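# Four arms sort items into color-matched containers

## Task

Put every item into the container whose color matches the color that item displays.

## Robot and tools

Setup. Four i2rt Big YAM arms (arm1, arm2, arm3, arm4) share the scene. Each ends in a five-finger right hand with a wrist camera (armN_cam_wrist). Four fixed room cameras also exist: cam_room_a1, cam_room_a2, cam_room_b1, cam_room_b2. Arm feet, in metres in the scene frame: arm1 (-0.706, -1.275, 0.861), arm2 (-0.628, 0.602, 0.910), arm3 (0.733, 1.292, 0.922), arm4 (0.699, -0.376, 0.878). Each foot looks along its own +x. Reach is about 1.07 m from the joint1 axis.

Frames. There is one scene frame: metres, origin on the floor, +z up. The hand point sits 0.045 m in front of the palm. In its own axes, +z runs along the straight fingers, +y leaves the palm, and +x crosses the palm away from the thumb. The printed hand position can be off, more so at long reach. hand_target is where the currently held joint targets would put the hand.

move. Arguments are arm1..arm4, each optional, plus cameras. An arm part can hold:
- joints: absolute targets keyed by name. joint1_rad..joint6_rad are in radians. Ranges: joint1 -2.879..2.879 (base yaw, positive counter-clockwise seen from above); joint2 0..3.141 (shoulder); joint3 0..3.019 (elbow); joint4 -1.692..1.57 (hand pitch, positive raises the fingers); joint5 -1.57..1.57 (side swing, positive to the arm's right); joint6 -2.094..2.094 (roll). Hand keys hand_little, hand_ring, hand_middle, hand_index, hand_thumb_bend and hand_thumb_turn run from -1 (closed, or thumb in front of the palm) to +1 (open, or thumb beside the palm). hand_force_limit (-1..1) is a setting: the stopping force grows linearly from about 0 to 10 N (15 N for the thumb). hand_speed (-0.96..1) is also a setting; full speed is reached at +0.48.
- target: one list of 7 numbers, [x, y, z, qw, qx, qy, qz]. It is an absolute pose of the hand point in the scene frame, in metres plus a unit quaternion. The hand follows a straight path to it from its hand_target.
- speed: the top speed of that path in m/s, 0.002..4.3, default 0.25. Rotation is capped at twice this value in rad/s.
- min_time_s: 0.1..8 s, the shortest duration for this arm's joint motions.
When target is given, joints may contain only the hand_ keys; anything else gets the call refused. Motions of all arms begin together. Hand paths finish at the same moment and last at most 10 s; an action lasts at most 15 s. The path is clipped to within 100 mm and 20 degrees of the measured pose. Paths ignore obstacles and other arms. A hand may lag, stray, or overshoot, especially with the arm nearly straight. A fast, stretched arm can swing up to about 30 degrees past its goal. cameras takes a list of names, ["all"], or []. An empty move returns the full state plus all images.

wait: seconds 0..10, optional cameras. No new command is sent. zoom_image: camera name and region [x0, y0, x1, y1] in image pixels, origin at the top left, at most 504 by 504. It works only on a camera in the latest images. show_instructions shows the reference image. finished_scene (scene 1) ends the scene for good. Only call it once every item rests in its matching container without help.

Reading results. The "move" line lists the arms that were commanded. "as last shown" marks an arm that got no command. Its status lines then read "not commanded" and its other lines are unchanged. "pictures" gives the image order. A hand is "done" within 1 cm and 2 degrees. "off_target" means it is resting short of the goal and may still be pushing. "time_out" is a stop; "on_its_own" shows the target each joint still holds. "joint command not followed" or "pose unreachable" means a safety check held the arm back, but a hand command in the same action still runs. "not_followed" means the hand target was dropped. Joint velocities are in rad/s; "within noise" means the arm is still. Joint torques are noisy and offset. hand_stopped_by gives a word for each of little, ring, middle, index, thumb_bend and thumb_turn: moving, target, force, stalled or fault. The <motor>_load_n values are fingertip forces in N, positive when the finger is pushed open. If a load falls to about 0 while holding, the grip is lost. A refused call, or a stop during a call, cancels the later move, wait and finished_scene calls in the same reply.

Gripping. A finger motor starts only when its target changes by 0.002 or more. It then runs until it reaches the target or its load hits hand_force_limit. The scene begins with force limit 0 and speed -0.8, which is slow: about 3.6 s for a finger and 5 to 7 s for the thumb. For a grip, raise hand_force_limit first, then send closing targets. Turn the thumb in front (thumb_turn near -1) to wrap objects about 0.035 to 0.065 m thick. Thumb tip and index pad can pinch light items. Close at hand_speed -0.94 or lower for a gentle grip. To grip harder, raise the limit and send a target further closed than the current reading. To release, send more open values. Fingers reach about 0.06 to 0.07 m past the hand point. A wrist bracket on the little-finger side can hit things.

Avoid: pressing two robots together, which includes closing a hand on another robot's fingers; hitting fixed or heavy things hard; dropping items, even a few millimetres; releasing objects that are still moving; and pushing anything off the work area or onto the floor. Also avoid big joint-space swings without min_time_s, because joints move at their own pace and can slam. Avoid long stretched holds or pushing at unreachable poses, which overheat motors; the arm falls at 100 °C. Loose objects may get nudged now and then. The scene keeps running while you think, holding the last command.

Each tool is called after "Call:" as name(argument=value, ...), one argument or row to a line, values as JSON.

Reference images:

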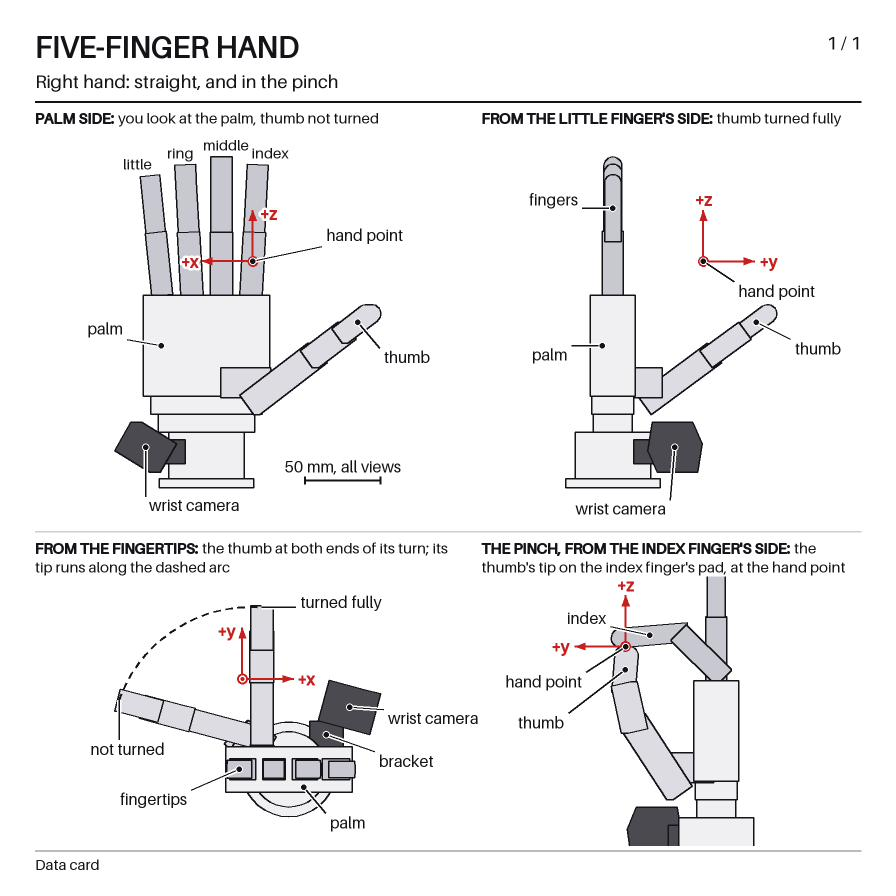

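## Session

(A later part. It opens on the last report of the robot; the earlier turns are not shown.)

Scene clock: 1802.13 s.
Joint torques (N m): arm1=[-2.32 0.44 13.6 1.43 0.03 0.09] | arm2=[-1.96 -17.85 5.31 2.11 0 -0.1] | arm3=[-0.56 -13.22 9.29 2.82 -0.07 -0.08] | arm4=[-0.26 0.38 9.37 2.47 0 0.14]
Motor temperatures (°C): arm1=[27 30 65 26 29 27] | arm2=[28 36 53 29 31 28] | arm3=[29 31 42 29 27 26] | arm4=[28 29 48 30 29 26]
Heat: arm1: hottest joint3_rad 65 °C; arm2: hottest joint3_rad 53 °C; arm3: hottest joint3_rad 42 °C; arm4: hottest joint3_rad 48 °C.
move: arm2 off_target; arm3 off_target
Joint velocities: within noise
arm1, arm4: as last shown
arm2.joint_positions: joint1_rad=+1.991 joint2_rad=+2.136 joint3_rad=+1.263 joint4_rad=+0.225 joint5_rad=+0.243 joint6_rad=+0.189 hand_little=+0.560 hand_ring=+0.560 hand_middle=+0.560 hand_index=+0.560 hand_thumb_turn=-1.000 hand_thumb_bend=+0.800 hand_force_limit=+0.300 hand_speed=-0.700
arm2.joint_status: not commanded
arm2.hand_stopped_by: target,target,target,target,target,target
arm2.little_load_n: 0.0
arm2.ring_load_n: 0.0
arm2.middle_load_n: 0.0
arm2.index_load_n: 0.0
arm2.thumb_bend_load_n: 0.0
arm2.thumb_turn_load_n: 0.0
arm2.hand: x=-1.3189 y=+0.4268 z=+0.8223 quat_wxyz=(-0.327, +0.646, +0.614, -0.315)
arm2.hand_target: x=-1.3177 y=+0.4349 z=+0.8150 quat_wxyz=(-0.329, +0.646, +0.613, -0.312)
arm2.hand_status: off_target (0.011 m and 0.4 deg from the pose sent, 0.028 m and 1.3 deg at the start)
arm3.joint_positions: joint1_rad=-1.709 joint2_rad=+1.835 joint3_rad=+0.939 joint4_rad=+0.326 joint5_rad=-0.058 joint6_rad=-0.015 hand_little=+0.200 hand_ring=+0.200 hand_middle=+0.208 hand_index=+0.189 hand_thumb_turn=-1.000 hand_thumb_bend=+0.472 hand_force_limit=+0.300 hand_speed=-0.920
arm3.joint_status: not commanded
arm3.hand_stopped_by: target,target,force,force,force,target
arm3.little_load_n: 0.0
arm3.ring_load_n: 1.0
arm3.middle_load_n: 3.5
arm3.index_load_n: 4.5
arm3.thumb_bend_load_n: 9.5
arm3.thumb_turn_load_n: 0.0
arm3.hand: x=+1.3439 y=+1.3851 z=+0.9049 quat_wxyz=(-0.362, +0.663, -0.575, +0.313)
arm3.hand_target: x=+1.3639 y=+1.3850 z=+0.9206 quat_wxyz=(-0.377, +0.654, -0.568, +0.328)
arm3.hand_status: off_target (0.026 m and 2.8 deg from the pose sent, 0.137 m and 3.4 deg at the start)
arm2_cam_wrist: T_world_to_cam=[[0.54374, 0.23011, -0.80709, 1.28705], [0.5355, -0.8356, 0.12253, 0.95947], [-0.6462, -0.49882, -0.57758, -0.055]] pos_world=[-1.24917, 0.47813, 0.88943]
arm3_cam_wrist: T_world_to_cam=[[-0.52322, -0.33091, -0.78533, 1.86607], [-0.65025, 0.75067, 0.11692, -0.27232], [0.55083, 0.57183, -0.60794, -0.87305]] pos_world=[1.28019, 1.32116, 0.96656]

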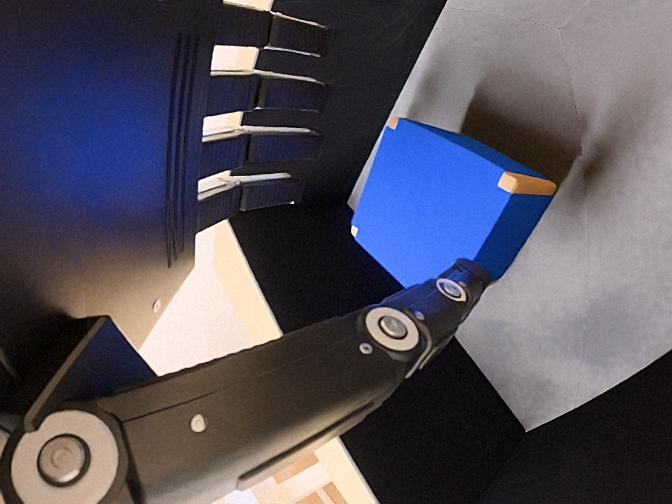

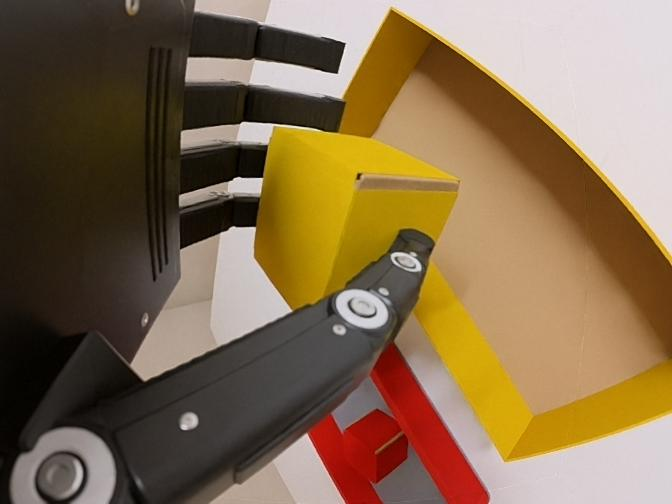

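Call:
move(
  arm2={"target": [-1.3095, 0.4385, 0.790, 0.3293, -0.6463, -0.6133, 0.3125], "speed": 0.04},
  arm3={"target": [1.364, 1.386, 0.84, 0.3915, -0.6452, 0.5609, -0.3404], "speed": 0.07},
)

Scene clock: 1811.23 s.
Joint torques (N m): arm1=[-2.73 1.03 13.52 1.61 0.04 0.1] | arm2=[-1.73 -17.67 5.15 2.04 0.01 -0.08] | arm3=[-0.21 -13.98 5.26 2.91 0.04 -0.04] | arm4=[0.21 -0.15 9.24 2.29 0.05 0.13]
Motor temperatures (°C): arm1=[27 30 65 26 29 27] | arm2=[28 36 51 29 31 28] | arm3=[29 31 42 30 27 26] | arm4=[28 29 48 30 29 26]
Heat: arm1: hottest joint3_rad 65 °C; arm2: hottest joint3_rad 51 °C; arm3: hottest joint3_rad 42 °C; arm4: hottest joint3_rad 48 °C.
move: arm2 done; arm3 done
Joint velocities: within noise
arm1, arm4: as last shown
arm2.joint_positions: joint1_rad=+1.988 joint2_rad=+2.175 joint3_rad=+1.234 joint4_rad=+0.290 joint5_rad=+0.241 joint6_rad=+0.188 hand_little=+0.560 hand_ring=+0.560 hand_middle=+0.560 hand_index=+0.560 hand_thumb_turn=-1.000 hand_thumb_bend=+0.800 hand_force_limit=+0.300 hand_speed=-0.700
arm2.joint_status: not commanded
arm2.hand_stopped_by: target,target,target,target,target,target
arm2.little_load_n: 0.0
arm2.ring_load_n: 0.0
arm2.middle_load_n: 0.0
arm2.index_load_n: 0.0
arm2.thumb_bend_load_n: 0.0
arm2.thumb_turn_load_n: 0.0
arm2.hand: x=-1.3093 y=+0.4310 z=+0.7954 quat_wxyz=(-0.326, +0.647, +0.614, -0.314)
arm2.hand_target: x=-1.3095 y=+0.4385 z=+0.7901 quat_wxyz=(-0.329, +0.646, +0.613, -0.312)
arm2.hand_status: done (0.009 m and 0.4 deg from the pose sent, 0.036 m and 0.4 deg at the start)
arm3.joint_positions: joint1_rad=-1.709 joint2_rad=+2.035 joint3_rad=+0.939 joint4_rad=+0.601 joint5_rad=-0.057 joint6_rad=-0.015 hand_little=+0.200 hand_ring=+0.200 hand_middle=+0.208 hand_index=+0.189 hand_thumb_turn=-1.000 hand_thumb_bend=+0.472 hand_force_limit=+0.300 hand_speed=-0.920
arm3.joint_status: not commanded
arm3.hand_stopped_by: target,target,force,force,force,target
arm3.little_load_n: 0.0
arm3.ring_load_n: 1.0
arm3.middle_load_n: 4.0
arm3.index_load_n: 4.5
arm3.thumb_bend_load_n: 9.5
arm3.thumb_turn_load_n: 0.0
arm3.hand: x=+1.3597 y=+1.3851 z=+0.8387 quat_wxyz=(-0.386, +0.650, -0.562, +0.336)
arm3.hand_target: x=+1.3639 y=+1.3861 z=+0.8400 quat_wxyz=(-0.391, +0.645, -0.561, +0.340)
arm3.hand_status: done (0.005 m and 1.0 deg from the pose sent, 0.068 m and 5.3 deg at the start)
pictures: none

Call:
move(
  arm2={"target": [-1.3110, 0.4378, 0.778, 0.3293, -0.6463, -0.6133, 0.3125], "speed": 0.04},
  arm3={"target": [1.354, 1.388, 0.80, 0.3860, -0.6480, 0.5633, -0.3356], "speed": 0.05},
)

Call:
move(
  arm2={"joints": {"hand_thumb_bend": 0.55, "hand_force_limit": -0.4, "hand_speed": -0.88}},
  arm3={"target": [1.353, 1.388, 0.787, 0.3860, -0.6480, 0.5633, -0.3356], "speed": 0.03},
  cameras=["arm2_cam_wrist", "arm3_cam_wrist"],
)

Scene clock: 1817.10 s.
Joint torques (N m): arm1=[-2.43 0.91 13.6 1.73 0 0.11] | arm2=[-1.96 -17.55 5.75 2.06 0.03 -0.1] | arm3=[0.32 -13.92 4.08 2.88 0.04 -0.01] | arm4=[0.26 0.03 9.01 2.5 0.04 0.1]
Motor temperatures (°C): arm1=[27 30 65 26 29 27] | arm2=[28 36 50 29 31 28] | arm3=[29 31 41 30 27 26] | arm4=[28 29 48 30 29 26]
Heat: arm1: hottest joint3_rad 65 °C; arm2: hottest joint3_rad 50 °C; arm3: hottest joint3_rad 41 °C; arm4: hottest joint3_rad 48 °C.
move: arm2 done; arm3 done
Joint velocities: within noise
arm1, arm4: as last shown
arm2.joint_positions: joint1_rad=+1.988 joint2_rad=+2.203 joint3_rad=+1.234 joint4_rad=+0.308 joint5_rad=+0.241 joint6_rad=+0.188 hand_little=+0.560 hand_ring=+0.560 hand_middle=+0.560 hand_index=+0.560 hand_thumb_turn=-1.000 hand_thumb_bend=+0.800 hand_force_limit=+0.300 hand_speed=-0.700
arm2.joint_status: not commanded
arm2.hand_stopped_by: target,target,target,target,target,target
arm2.little_load_n: 0.0
arm2.ring_load_n: 0.0
arm2.middle_load_n: 0.0
arm2.index_load_n: 0.0
arm2.thumb_bend_load_n: 0.0
arm2.thumb_turn_load_n: 0.0
arm2.hand: x=-1.3062 y=+0.4318 z=+0.7798 quat_wxyz=(-0.324, +0.648, +0.616, -0.310)
arm2.hand_target: x=-1.3109 y=+0.4379 z=+0.7781 quat_wxyz=(-0.329, +0.646, +0.613, -0.312)
arm2.hand_status: done (0.008 m and 0.8 deg from the pose sent, 0.019 m and 0.4 deg at the start)
arm3.joint_positions: joint1_rad=-1.708 joint2_rad=+2.119 joint3_rad=+0.939 joint4_rad=+0.679 joint5_rad=-0.051 joint6_rad=-0.015 hand_little=+0.200 hand_ring=+0.200 hand_middle=+0.208 hand_index=+0.189 hand_thumb_turn=-1.000 hand_thumb_bend=+0.472 hand_force_limit=+0.300 hand_speed=-0.920
arm3.joint_status: not commanded
arm3.hand_stopped_by: target,target,force,force,force,target
arm3.little_load_n: 0.0
arm3.ring_load_n: 1.0
arm3.middle_load_n: 4.0
arm3.index_load_n: 4.5
arm3.thumb_bend_load_n: 10.0
arm3.thumb_turn_load_n: 0.0
arm3.hand: x=+1.3549 y=+1.3834 z=+0.8036 quat_wxyz=(-0.382, +0.650, -0.564, +0.336)
arm3.hand_target: x=+1.3539 y=+1.3881 z=+0.8001 quat_wxyz=(-0.386, +0.649, -0.564, +0.336)
arm3.hand_status: done (0.006 m and 0.5 deg from the pose sent, 0.039 m and 0.3 deg at the start)
pictures: none

Scene clock: 1819.03 s.
Joint torques (N m): arm1=[-2.43 0.44 13.57 1.65 0 0.14] | arm2=[-1.9 -17.67 5.82 2.14 0.02 -0.08] | arm3=[0.38 -14.04 4.22 2.89 0.04 -0.01] | arm4=[-0.32 0.21 9.09 2.26 0.04 0.16]
Motor temperatures (°C): arm1=[27 30 65 26 29 27] | arm2=[28 36 49 29 31 28] | arm3=[29 32 41 30 27 26] | arm4=[28 29 48 30 29 26]
Heat: arm1: hottest joint3_rad 65 °C; arm2: hottest joint3_rad 49 °C; arm3: hottest joint3_rad 41 °C; arm4: hottest joint3_rad 48 °C.
move: arm2 done; arm3 done
Joint velocities: within noise
arm1: as last shown
arm2.joint_positions: joint1_rad=+1.988 joint2_rad=+2.203 joint3_rad=+1.234 joint4_rad=+0.308 joint5_rad=+0.241 joint6_rad=+0.188 hand_little=+0.560 hand_ring=+0.560 hand_middle=+0.560 hand_index=+0.560 hand_thumb_turn=-1.000 hand_thumb_bend=+0.550 hand_force_limit=-0.400 hand_speed=-0.880
arm2.joint_status: all done
arm2.hand_stopped_by: target,target,target,target,target,target
arm2.little_load_n: 0.0
arm2.ring_load_n: 0.0
arm2.middle_load_n: 0.0
arm2.index_load_n: 0.0
arm2.thumb_bend_load_n: 0.0
arm2.thumb_turn_load_n: 0.0
arm2.hand: x=-1.3062 y=+0.4318 z=+0.7798 quat_wxyz=(-0.324, +0.648, +0.616, -0.310)
arm2.hand_target: x=-1.3109 y=+0.4379 z=+0.7781 quat_wxyz=(-0.329, +0.646, +0.613, -0.312)
arm2.hand_status: not commanded
arm3.joint_positions: joint1_rad=-1.707 joint2_rad=+2.154 joint3_rad=+0.939 joint4_rad=+0.709 joint5_rad=-0.050 joint6_rad=-0.015 hand_little=+0.200 hand_ring=+0.200 hand_middle=+0.208 hand_index=+0.189 hand_thumb_turn=-1.000 hand_thumb_bend=+0.472 hand_force_limit=+0.300 hand_speed=-0.920
arm3.joint_status: not commanded
arm3.hand_stopped_by: target,target,force,force,force,target
arm3.little_load_n: 0.0
arm3.ring_load_n: 1.0
arm3.middle_load_n: 4.0
arm3.index_load_n: 4.5
arm3.thumb_bend_load_n: 9.5
arm3.thumb_turn_load_n: 0.0
arm3.hand: x=+1.3516 y=+1.3830 z=+0.7889 quat_wxyz=(-0.381, +0.651, -0.565, +0.335)
arm3.hand_target: x=+1.3529 y=+1.3879 z=+0.7870 quat_wxyz=(-0.386, +0.648, -0.564, +0.336)
arm3.hand_status: done (0.006 m and 0.7 deg from the pose sent, 0.017 m and 0.5 deg at the start)
arm4.joint_positions: joint1_rad=-2.289 joint2_rad=+0.702 joint3_rad=+1.322 joint4_rad=-1.216 joint5_rad=+0.000 joint6_rad=-0.010 hand_little=+0.560 hand_ring=+0.560 hand_middle=+0.560 hand_index=+0.560 hand_thumb_turn=-1.000 hand_thumb_bend=+1.000 hand_force_limit=-0.300 hand_speed=-0.300
arm4.joint_status: not commanded
arm4.hand_stopped_by: target,target,target,target,target,target
arm4.little_load_n: 0.0
arm4.ring_load_n: 0.0
arm4.middle_load_n: 0.0
arm4.index_load_n: 0.0
arm4.thumb_bend_load_n: 0.0
arm4.thumb_turn_load_n: 0.0
arm4.hand: x=+0.4478 y=-0.2520 z=+1.3240 quat_wxyz=(+0.408, -0.773, -0.431, +0.224)
arm4.hand_target: x=+0.4469 y=-0.2483 z=+1.3320 quat_wxyz=(+0.418, -0.772, -0.420, +0.229)
arm4.hand_status: not commanded
arm2_cam_wrist: T_world_to_cam=[[0.55391, 0.23268, -0.7994, 1.25088], [0.5337, -0.83618, 0.12641, 0.95685], [-0.63903, -0.49666, -0.58735, -0.05278]] pos_world=[-1.23727, 0.48283, 0.848]
arm3_cam_wrist: T_world_to_cam=[[-0.4726, -0.32744, -0.81819, 1.73101], [-0.65306, 0.75352, 0.07567, -0.21976], [0.59174, 0.57008, -0.56995, -1.02944]] pos_world=[1.28373, 1.31926, 0.84619]

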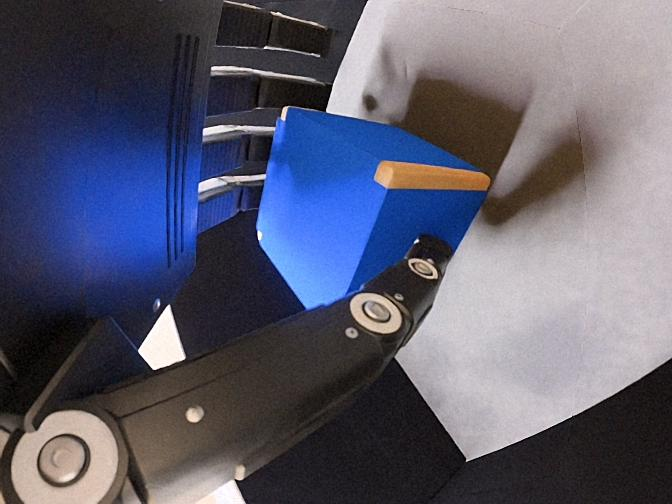

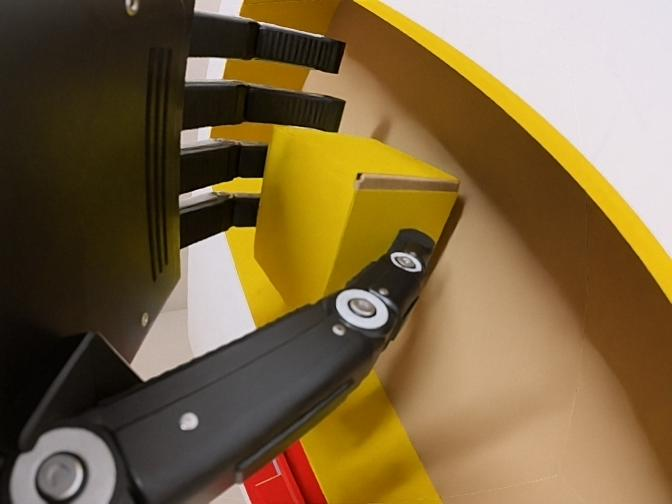

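Call:
move(
  arm2={"joints": {"hand_index": -0.2, "hand_middle": -0.2, "hand_ring": 0.2, "hand_little": 0.2, "hand_force_limit": -0.3, "hand_speed": -0.9}},
  arm3={"target": [1.352, 1.391, 0.778, 0.3860, -0.6480, 0.5633, -0.3356], "speed": 0.03},
)

Call:
move(
  arm2={"joints": {"hand_thumb_bend": 0.42, "hand_force_limit": 0.3, "hand_speed": -0.92}},
  arm3={"target": [1.352, 1.391, 0.770, 0.3860, -0.6480, 0.5633, -0.3356], "speed": 0.03},
  cameras=["arm2_cam_wrist", "arm3_cam_wrist"],
)

Scene clock: 1826.57 s.
Joint torques (N m): arm1=[-2.26 0.38 13.45 1.48 -0.01 0.1] | arm2=[-1.96 -17.61 5.78 1.85 0.04 -0.09] | arm3=[0.32 -13.98 4.37 2.88 0.06 0.02] | arm4=[0.15 -0.56 9.07 2.47 0.08 0.12]
Motor temperatures (°C): arm1=[27 30 65 26 29 27] | arm2=[28 36 48 29 31 28] | arm3=[29 32 40 30 27 26] | arm4=[28 29 48 30 29 26]
Heat: arm1: hottest joint3_rad 65 °C; arm2: hottest joint3_rad 48 °C; arm3: hottest joint3_rad 40 °C; arm4: hottest joint3_rad 48 °C.
move: arm2 off_target; arm3 done
Joint velocities: within noise
arm1.joint_positions: joint1_rad=+2.017 joint2_rad=+0.657 joint3_rad=+1.275 joint4_rad=-1.192 joint5_rad=+0.002 joint6_rad=-0.009 hand_little=+0.560 hand_ring=+0.560 hand_middle=+0.560 hand_index=+0.560 hand_thumb_turn=-1.000 hand_thumb_bend=+1.000 hand_force_limit=+0.300 hand_speed=-0.700
arm1.joint_status: not commanded
arm1.hand_stopped_by: target,target,target,target,target,target
arm1.little_load_n: 0.0
arm1.ring_load_n: 0.0
arm1.middle_load_n: 0.0
arm1.index_load_n: 0.0
arm1.thumb_bend_load_n: 0.0
arm1.thumb_turn_load_n: 0.0
arm1.hand: x=-0.4830 y=-1.1256 z=+1.3023 quat_wxyz=(-0.409, +0.753, -0.452, +0.250)
arm1.hand_target: x=-0.4863 y=-1.1314 z=+1.3301 quat_wxyz=(-0.428, +0.736, -0.454, +0.263)
arm1.hand_status: not commanded
arm2.joint_positions: joint1_rad=+1.988 joint2_rad=+2.203 joint3_rad=+1.234 joint4_rad=+0.314 joint5_rad=+0.241 joint6_rad=+0.187 hand_little=+0.200 hand_ring=+0.236 hand_middle=+0.264 hand_index=+0.264 hand_thumb_turn=-1.000 hand_thumb_bend=+0.552 hand_force_limit=-0.300 hand_speed=-0.900
arm2.joint_status: hand_ring off_target (ended at +0.236, target +0.200); hand_middle off_target (ended at +0.264, target -0.200); hand_index off_target (ended at +0.264, target -0.200); the others done
arm2.hand_stopped_by: target,force,force,force,target,target
arm2.little_load_n: 0.0
arm2.ring_load_n: 4.0
arm2.middle_load_n: 2.5
arm2.index_load_n: 3.0
arm2.thumb_bend_load_n: 8.5
arm2.thumb_turn_load_n: 1.0
arm2.hand: x=-1.3075 y=+0.4318 z=+0.7809 quat_wxyz=(-0.325, +0.647, +0.615, -0.312)
arm2.hand_target: x=-1.3109 y=+0.4378 z=+0.7782 quat_wxyz=(-0.329, +0.646, +0.613, -0.312)
arm2.hand_status: not commanded
arm3.joint_positions: joint1_rad=-1.700 joint2_rad=+2.176 joint3_rad=+0.939 joint4_rad=+0.729 joint5_rad=-0.044 joint6_rad=-0.015 hand_little=+0.200 hand_ring=+0.200 hand_middle=+0.208 hand_index=+0.189 hand_thumb_turn=-1.000 hand_thumb_bend=+0.472 hand_force_limit=+0.300 hand_speed=-0.920
arm3.joint_status: not commanded
arm3.hand_stopped_by: target,target,force,force,force,target
arm3.little_load_n: 0.0
arm3.ring_load_n: 1.0
arm3.middle_load_n: 4.0
arm3.index_load_n: 4.5
arm3.thumb_bend_load_n: 10.0
arm3.thumb_turn_load_n: 0.0
arm3.hand: x=+1.3488 y=+1.3860 z=+0.7792 quat_wxyz=(-0.379, +0.653, -0.564, +0.334)
arm3.hand_target: x=+1.3518 y=+1.3909 z=+0.7780 quat_wxyz=(-0.386, +0.649, -0.564, +0.336)
arm3.hand_status: done (0.006 m and 0.9 deg from the pose sent, 0.014 m and 0.7 deg at the start)
arm4: as last shown
pictures: none

Scene clock: 1827.53 s.
Joint torques (N m): arm1=[-2.43 0.67 13.68 1.65 0.02 0.1] | arm2=[-2.14 -17.55 5.79 1.92 0.03 -0.08] | arm3=[0.32 -13.22 4.74 2.8 0.05 0.01] | arm4=[0.32 -0.15 9.07 2.45 0.01 0.17]
Motor temperatures (°C): arm1=[27 30 65 26 29 27] | arm2=[28 36 48 29 31 28] | arm3=[29 32 40 30 27 26] | arm4=[28 29 48 30 29 26]
Heat: arm1: hottest joint3_rad 65 °C; arm2: hottest joint3_rad 48 °C; arm3: hottest joint3_rad 40 °C; arm4: hottest joint3_rad 48 °C.
move: arm2 off_target; arm3 done
Joint velocities: within noise
arm1, arm4: as last shown
arm2.joint_positions: joint1_rad=+1.988 joint2_rad=+2.203 joint3_rad=+1.234 joint4_rad=+0.314 joint5_rad=+0.241 joint6_rad=+0.187 hand_little=+0.200 hand_ring=+0.236 hand_middle=+0.264 hand_index=+0.264 hand_thumb_turn=-1.000 hand_thumb_bend=+0.542 hand_force_limit=+0.300 hand_speed=-0.920
arm2.joint_status: hand_thumb_bend off_target (ended at +0.542, target +0.420); the others done
arm2.hand_stopped_by: target,force,force,force,force,target
arm2.little_load_n: 0.0
arm2.ring_load_n: 4.0
arm2.middle_load_n: 3.0
arm2.index_load_n: 3.5
arm2.thumb_bend_load_n: 9.5
arm2.thumb_turn_load_n: 1.5
arm2.hand: x=-1.3075 y=+0.4318 z=+0.7809 quat_wxyz=(-0.325, +0.647, +0.615, -0.312)
arm2.hand_target: x=-1.3109 y=+0.4378 z=+0.7782 quat_wxyz=(-0.329, +0.646, +0.613, -0.312)
arm2.hand_status: not commanded
arm3.joint_positions: joint1_rad=-1.700 joint2_rad=+2.189 joint3_rad=+0.939 joint4_rad=+0.748 joint5_rad=-0.044 joint6_rad=-0.015 hand_little=+0.200 hand_ring=+0.200 hand_middle=+0.208 hand_index=+0.189 hand_thumb_turn=-1.000 hand_thumb_bend=+0.472 hand_force_limit=+0.300 hand_speed=-0.920
arm3.joint_status: not commanded
arm3.hand_stopped_by: target,target,force,force,force,target
arm3.little_load_n: 0.0
arm3.ring_load_n: 1.0
arm3.middle_load_n: 4.0
arm3.index_load_n: 4.5
arm3.thumb_bend_load_n: 9.5
arm3.thumb_turn_load_n: 0.0
arm3.hand: x=+1.3488 y=+1.3858 z=+0.7753 quat_wxyz=(-0.381, +0.652, -0.563, +0.336)
arm3.hand_target: x=+1.3517 y=+1.3909 z=+0.7701 quat_wxyz=(-0.386, +0.649, -0.564, +0.336)
arm3.hand_status: done (0.008 m and 0.7 deg from the pose sent, 0.011 m and 0.9 deg at the start)
arm2_cam_wrist: T_world_to_cam=[[0.54919, 0.23157, -0.80297, 1.24965], [0.53433, -0.83608, 0.12433, 0.95984], [-0.64256, -0.49734, -0.5829, -0.0607]] pos_world=[-1.23817, 0.48293, 0.84871]
arm3_cam_wrist: T_world_to_cam=[[-0.4689, -0.33051, -0.81908, 1.7195], [-0.65482, 0.75242, 0.07126, -0.21535], [0.59274, 0.56976, -0.56923, -1.03853]] pos_world=[1.28083, 1.32206, 0.83259]

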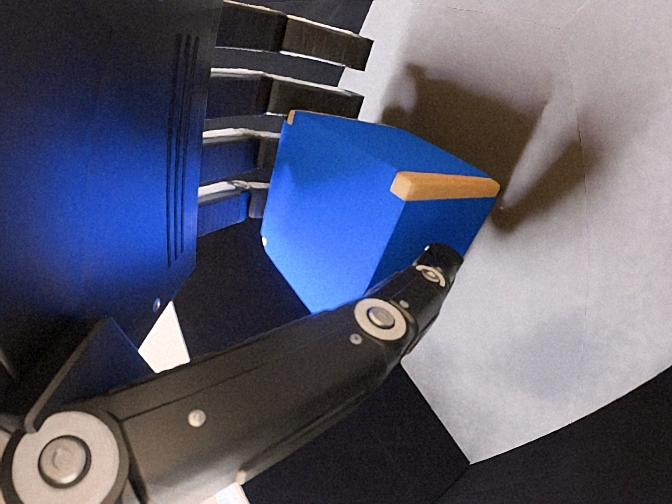

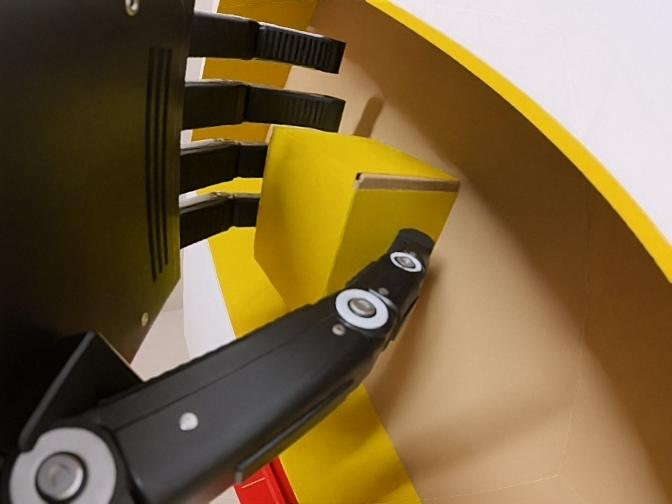

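Call:
move(
  arm3={"target": [1.352, 1.391, 0.765, 0.3860, -0.6480, 0.5633, -0.3356], "speed": 0.03},
  arm2={"target": [-1.311, 0.4378, 0.862, 0.3293, -0.6463, -0.6133, 0.3125], "speed": 0.06},
  cameras=["arm2_cam_wrist", "arm3_cam_wrist", "cam_room_b2"],
)

Scene clock: 1851.13 s.
Joint torques (N m): arm1=[-2.26 0.44 13.49 1.51 0.02 0.12] | arm2=[-2.02 -20.19 6.01 1.25 0.03 -0.08] | arm3=[0.38 -12.75 5.01 2.65 0.06 0.02] | arm4=[-0.91 -0.5 9.24 2.26 0.05 0.07]
Motor temperatures (°C): arm1=[27 30 65 26 29 27] | arm2=[28 36 46 29 31 28] | arm3=[29 32 38 30 27 26] | arm4=[28 29 48 30 29 26]
Heat: arm1: hottest joint3_rad 65 °C; arm2: hottest joint3_rad 46 °C; arm3: hottest joint3_rad 38 °C; arm4: hottest joint3_rad 48 °C.
move: arm2 off_target; arm3 off_target
Joint velocities: within noise
arm1, arm4: as last shown
arm2.joint_positions: joint1_rad=+1.988 joint2_rad=+2.065 joint3_rad=+1.234 joint4_rad=+0.167 joint5_rad=+0.241 joint6_rad=+0.187 hand_little=+0.200 hand_ring=+0.236 hand_middle=+0.264 hand_index=+0.264 hand_thumb_turn=-1.000 hand_thumb_bend=+0.542 hand_force_limit=+0.300 hand_speed=-0.920
arm2.joint_status: not commanded
arm2.hand_stopped_by: target,force,force,force,force,target
arm2.little_load_n: 0.5
arm2.ring_load_n: 4.0
arm2.middle_load_n: 2.5
arm2.index_load_n: 3.0
arm2.thumb_bend_load_n: 9.5
arm2.thumb_turn_load_n: 1.5
arm2.hand: x=-1.3080 y=+0.4317 z=+0.8482 quat_wxyz=(-0.324, +0.648, +0.617, -0.309)
arm2.hand_target: x=-1.3111 y=+0.4377 z=+0.8618 quat_wxyz=(-0.329, +0.646, +0.613, -0.312)
arm2.hand_status: off_target (0.015 m and 0.9 deg from the pose sent, 0.081 m and 0.5 deg at the start)
arm3.joint_positions: joint1_rad=-1.700 joint2_rad=+2.194 joint3_rad=+0.939 joint4_rad=+0.762 joint5_rad=-0.044 joint6_rad=-0.015 hand_little=+0.200 hand_ring=+0.200 hand_middle=+0.208 hand_index=+0.189 hand_thumb_turn=-1.000 hand_thumb_bend=+0.472 hand_force_limit=+0.300 hand_speed=-0.920
arm3.joint_status: not commanded
arm3.hand_stopped_by: target,target,force,force,force,target
arm3.little_load_n: 0.0
arm3.ring_load_n: 1.0
arm3.middle_load_n: 4.0
arm3.index_load_n: 4.5
arm3.thumb_bend_load_n: 9.0
arm3.thumb_turn_load_n: 0.0
arm3.hand: x=+1.3499 y=+1.3859 z=+0.7751 quat_wxyz=(-0.384, +0.650, -0.561, +0.339)
arm3.hand_target: x=+1.3516 y=+1.3909 z=+0.7652 quat_wxyz=(-0.386, +0.648, -0.564, +0.336)
arm3.hand_status: off_target (0.012 m and 0.5 deg from the pose sent, 0.012 m and 0.7 deg at the start)
arm2_cam_wrist: T_world_to_cam=[[0.55567, 0.23403, -0.79778, 1.30691], [0.53365, -0.83621, 0.12639, 0.94906], [-0.63753, -0.49596, -0.58955, -0.01033]] pos_world=[-1.23927, 0.48263, 0.91659]
arm3_cam_wrist: T_world_to_cam=[[-0.46144, -0.32952, -0.8237, 1.71213], [-0.65546, 0.75232, 0.06623, -0.20975], [0.59786, 0.57047, -0.56314, -1.05207]] pos_world=[1.28155, 1.32216, 0.83171]

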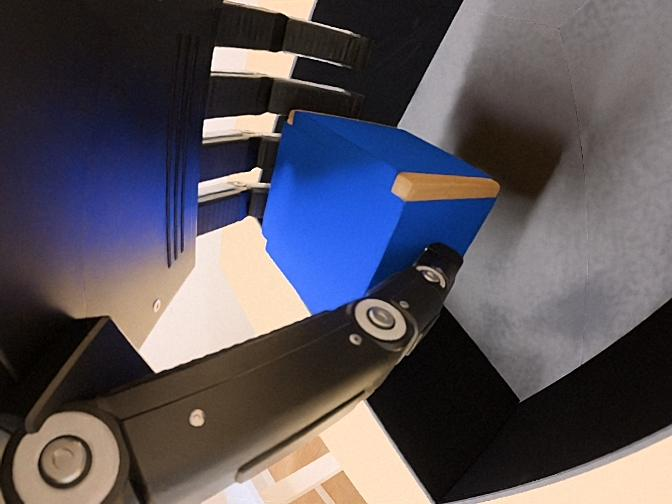

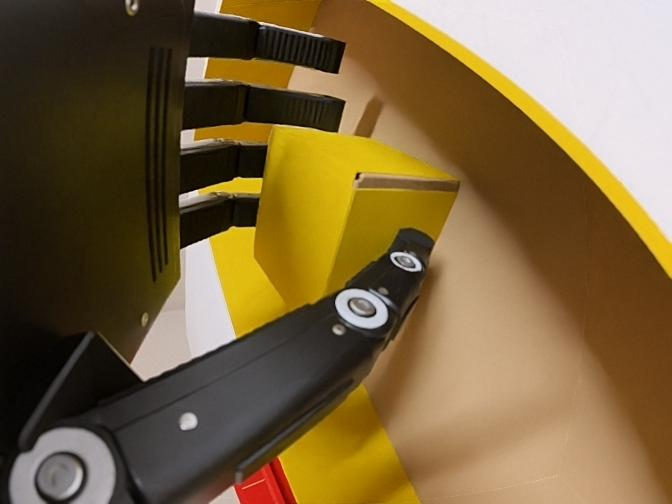

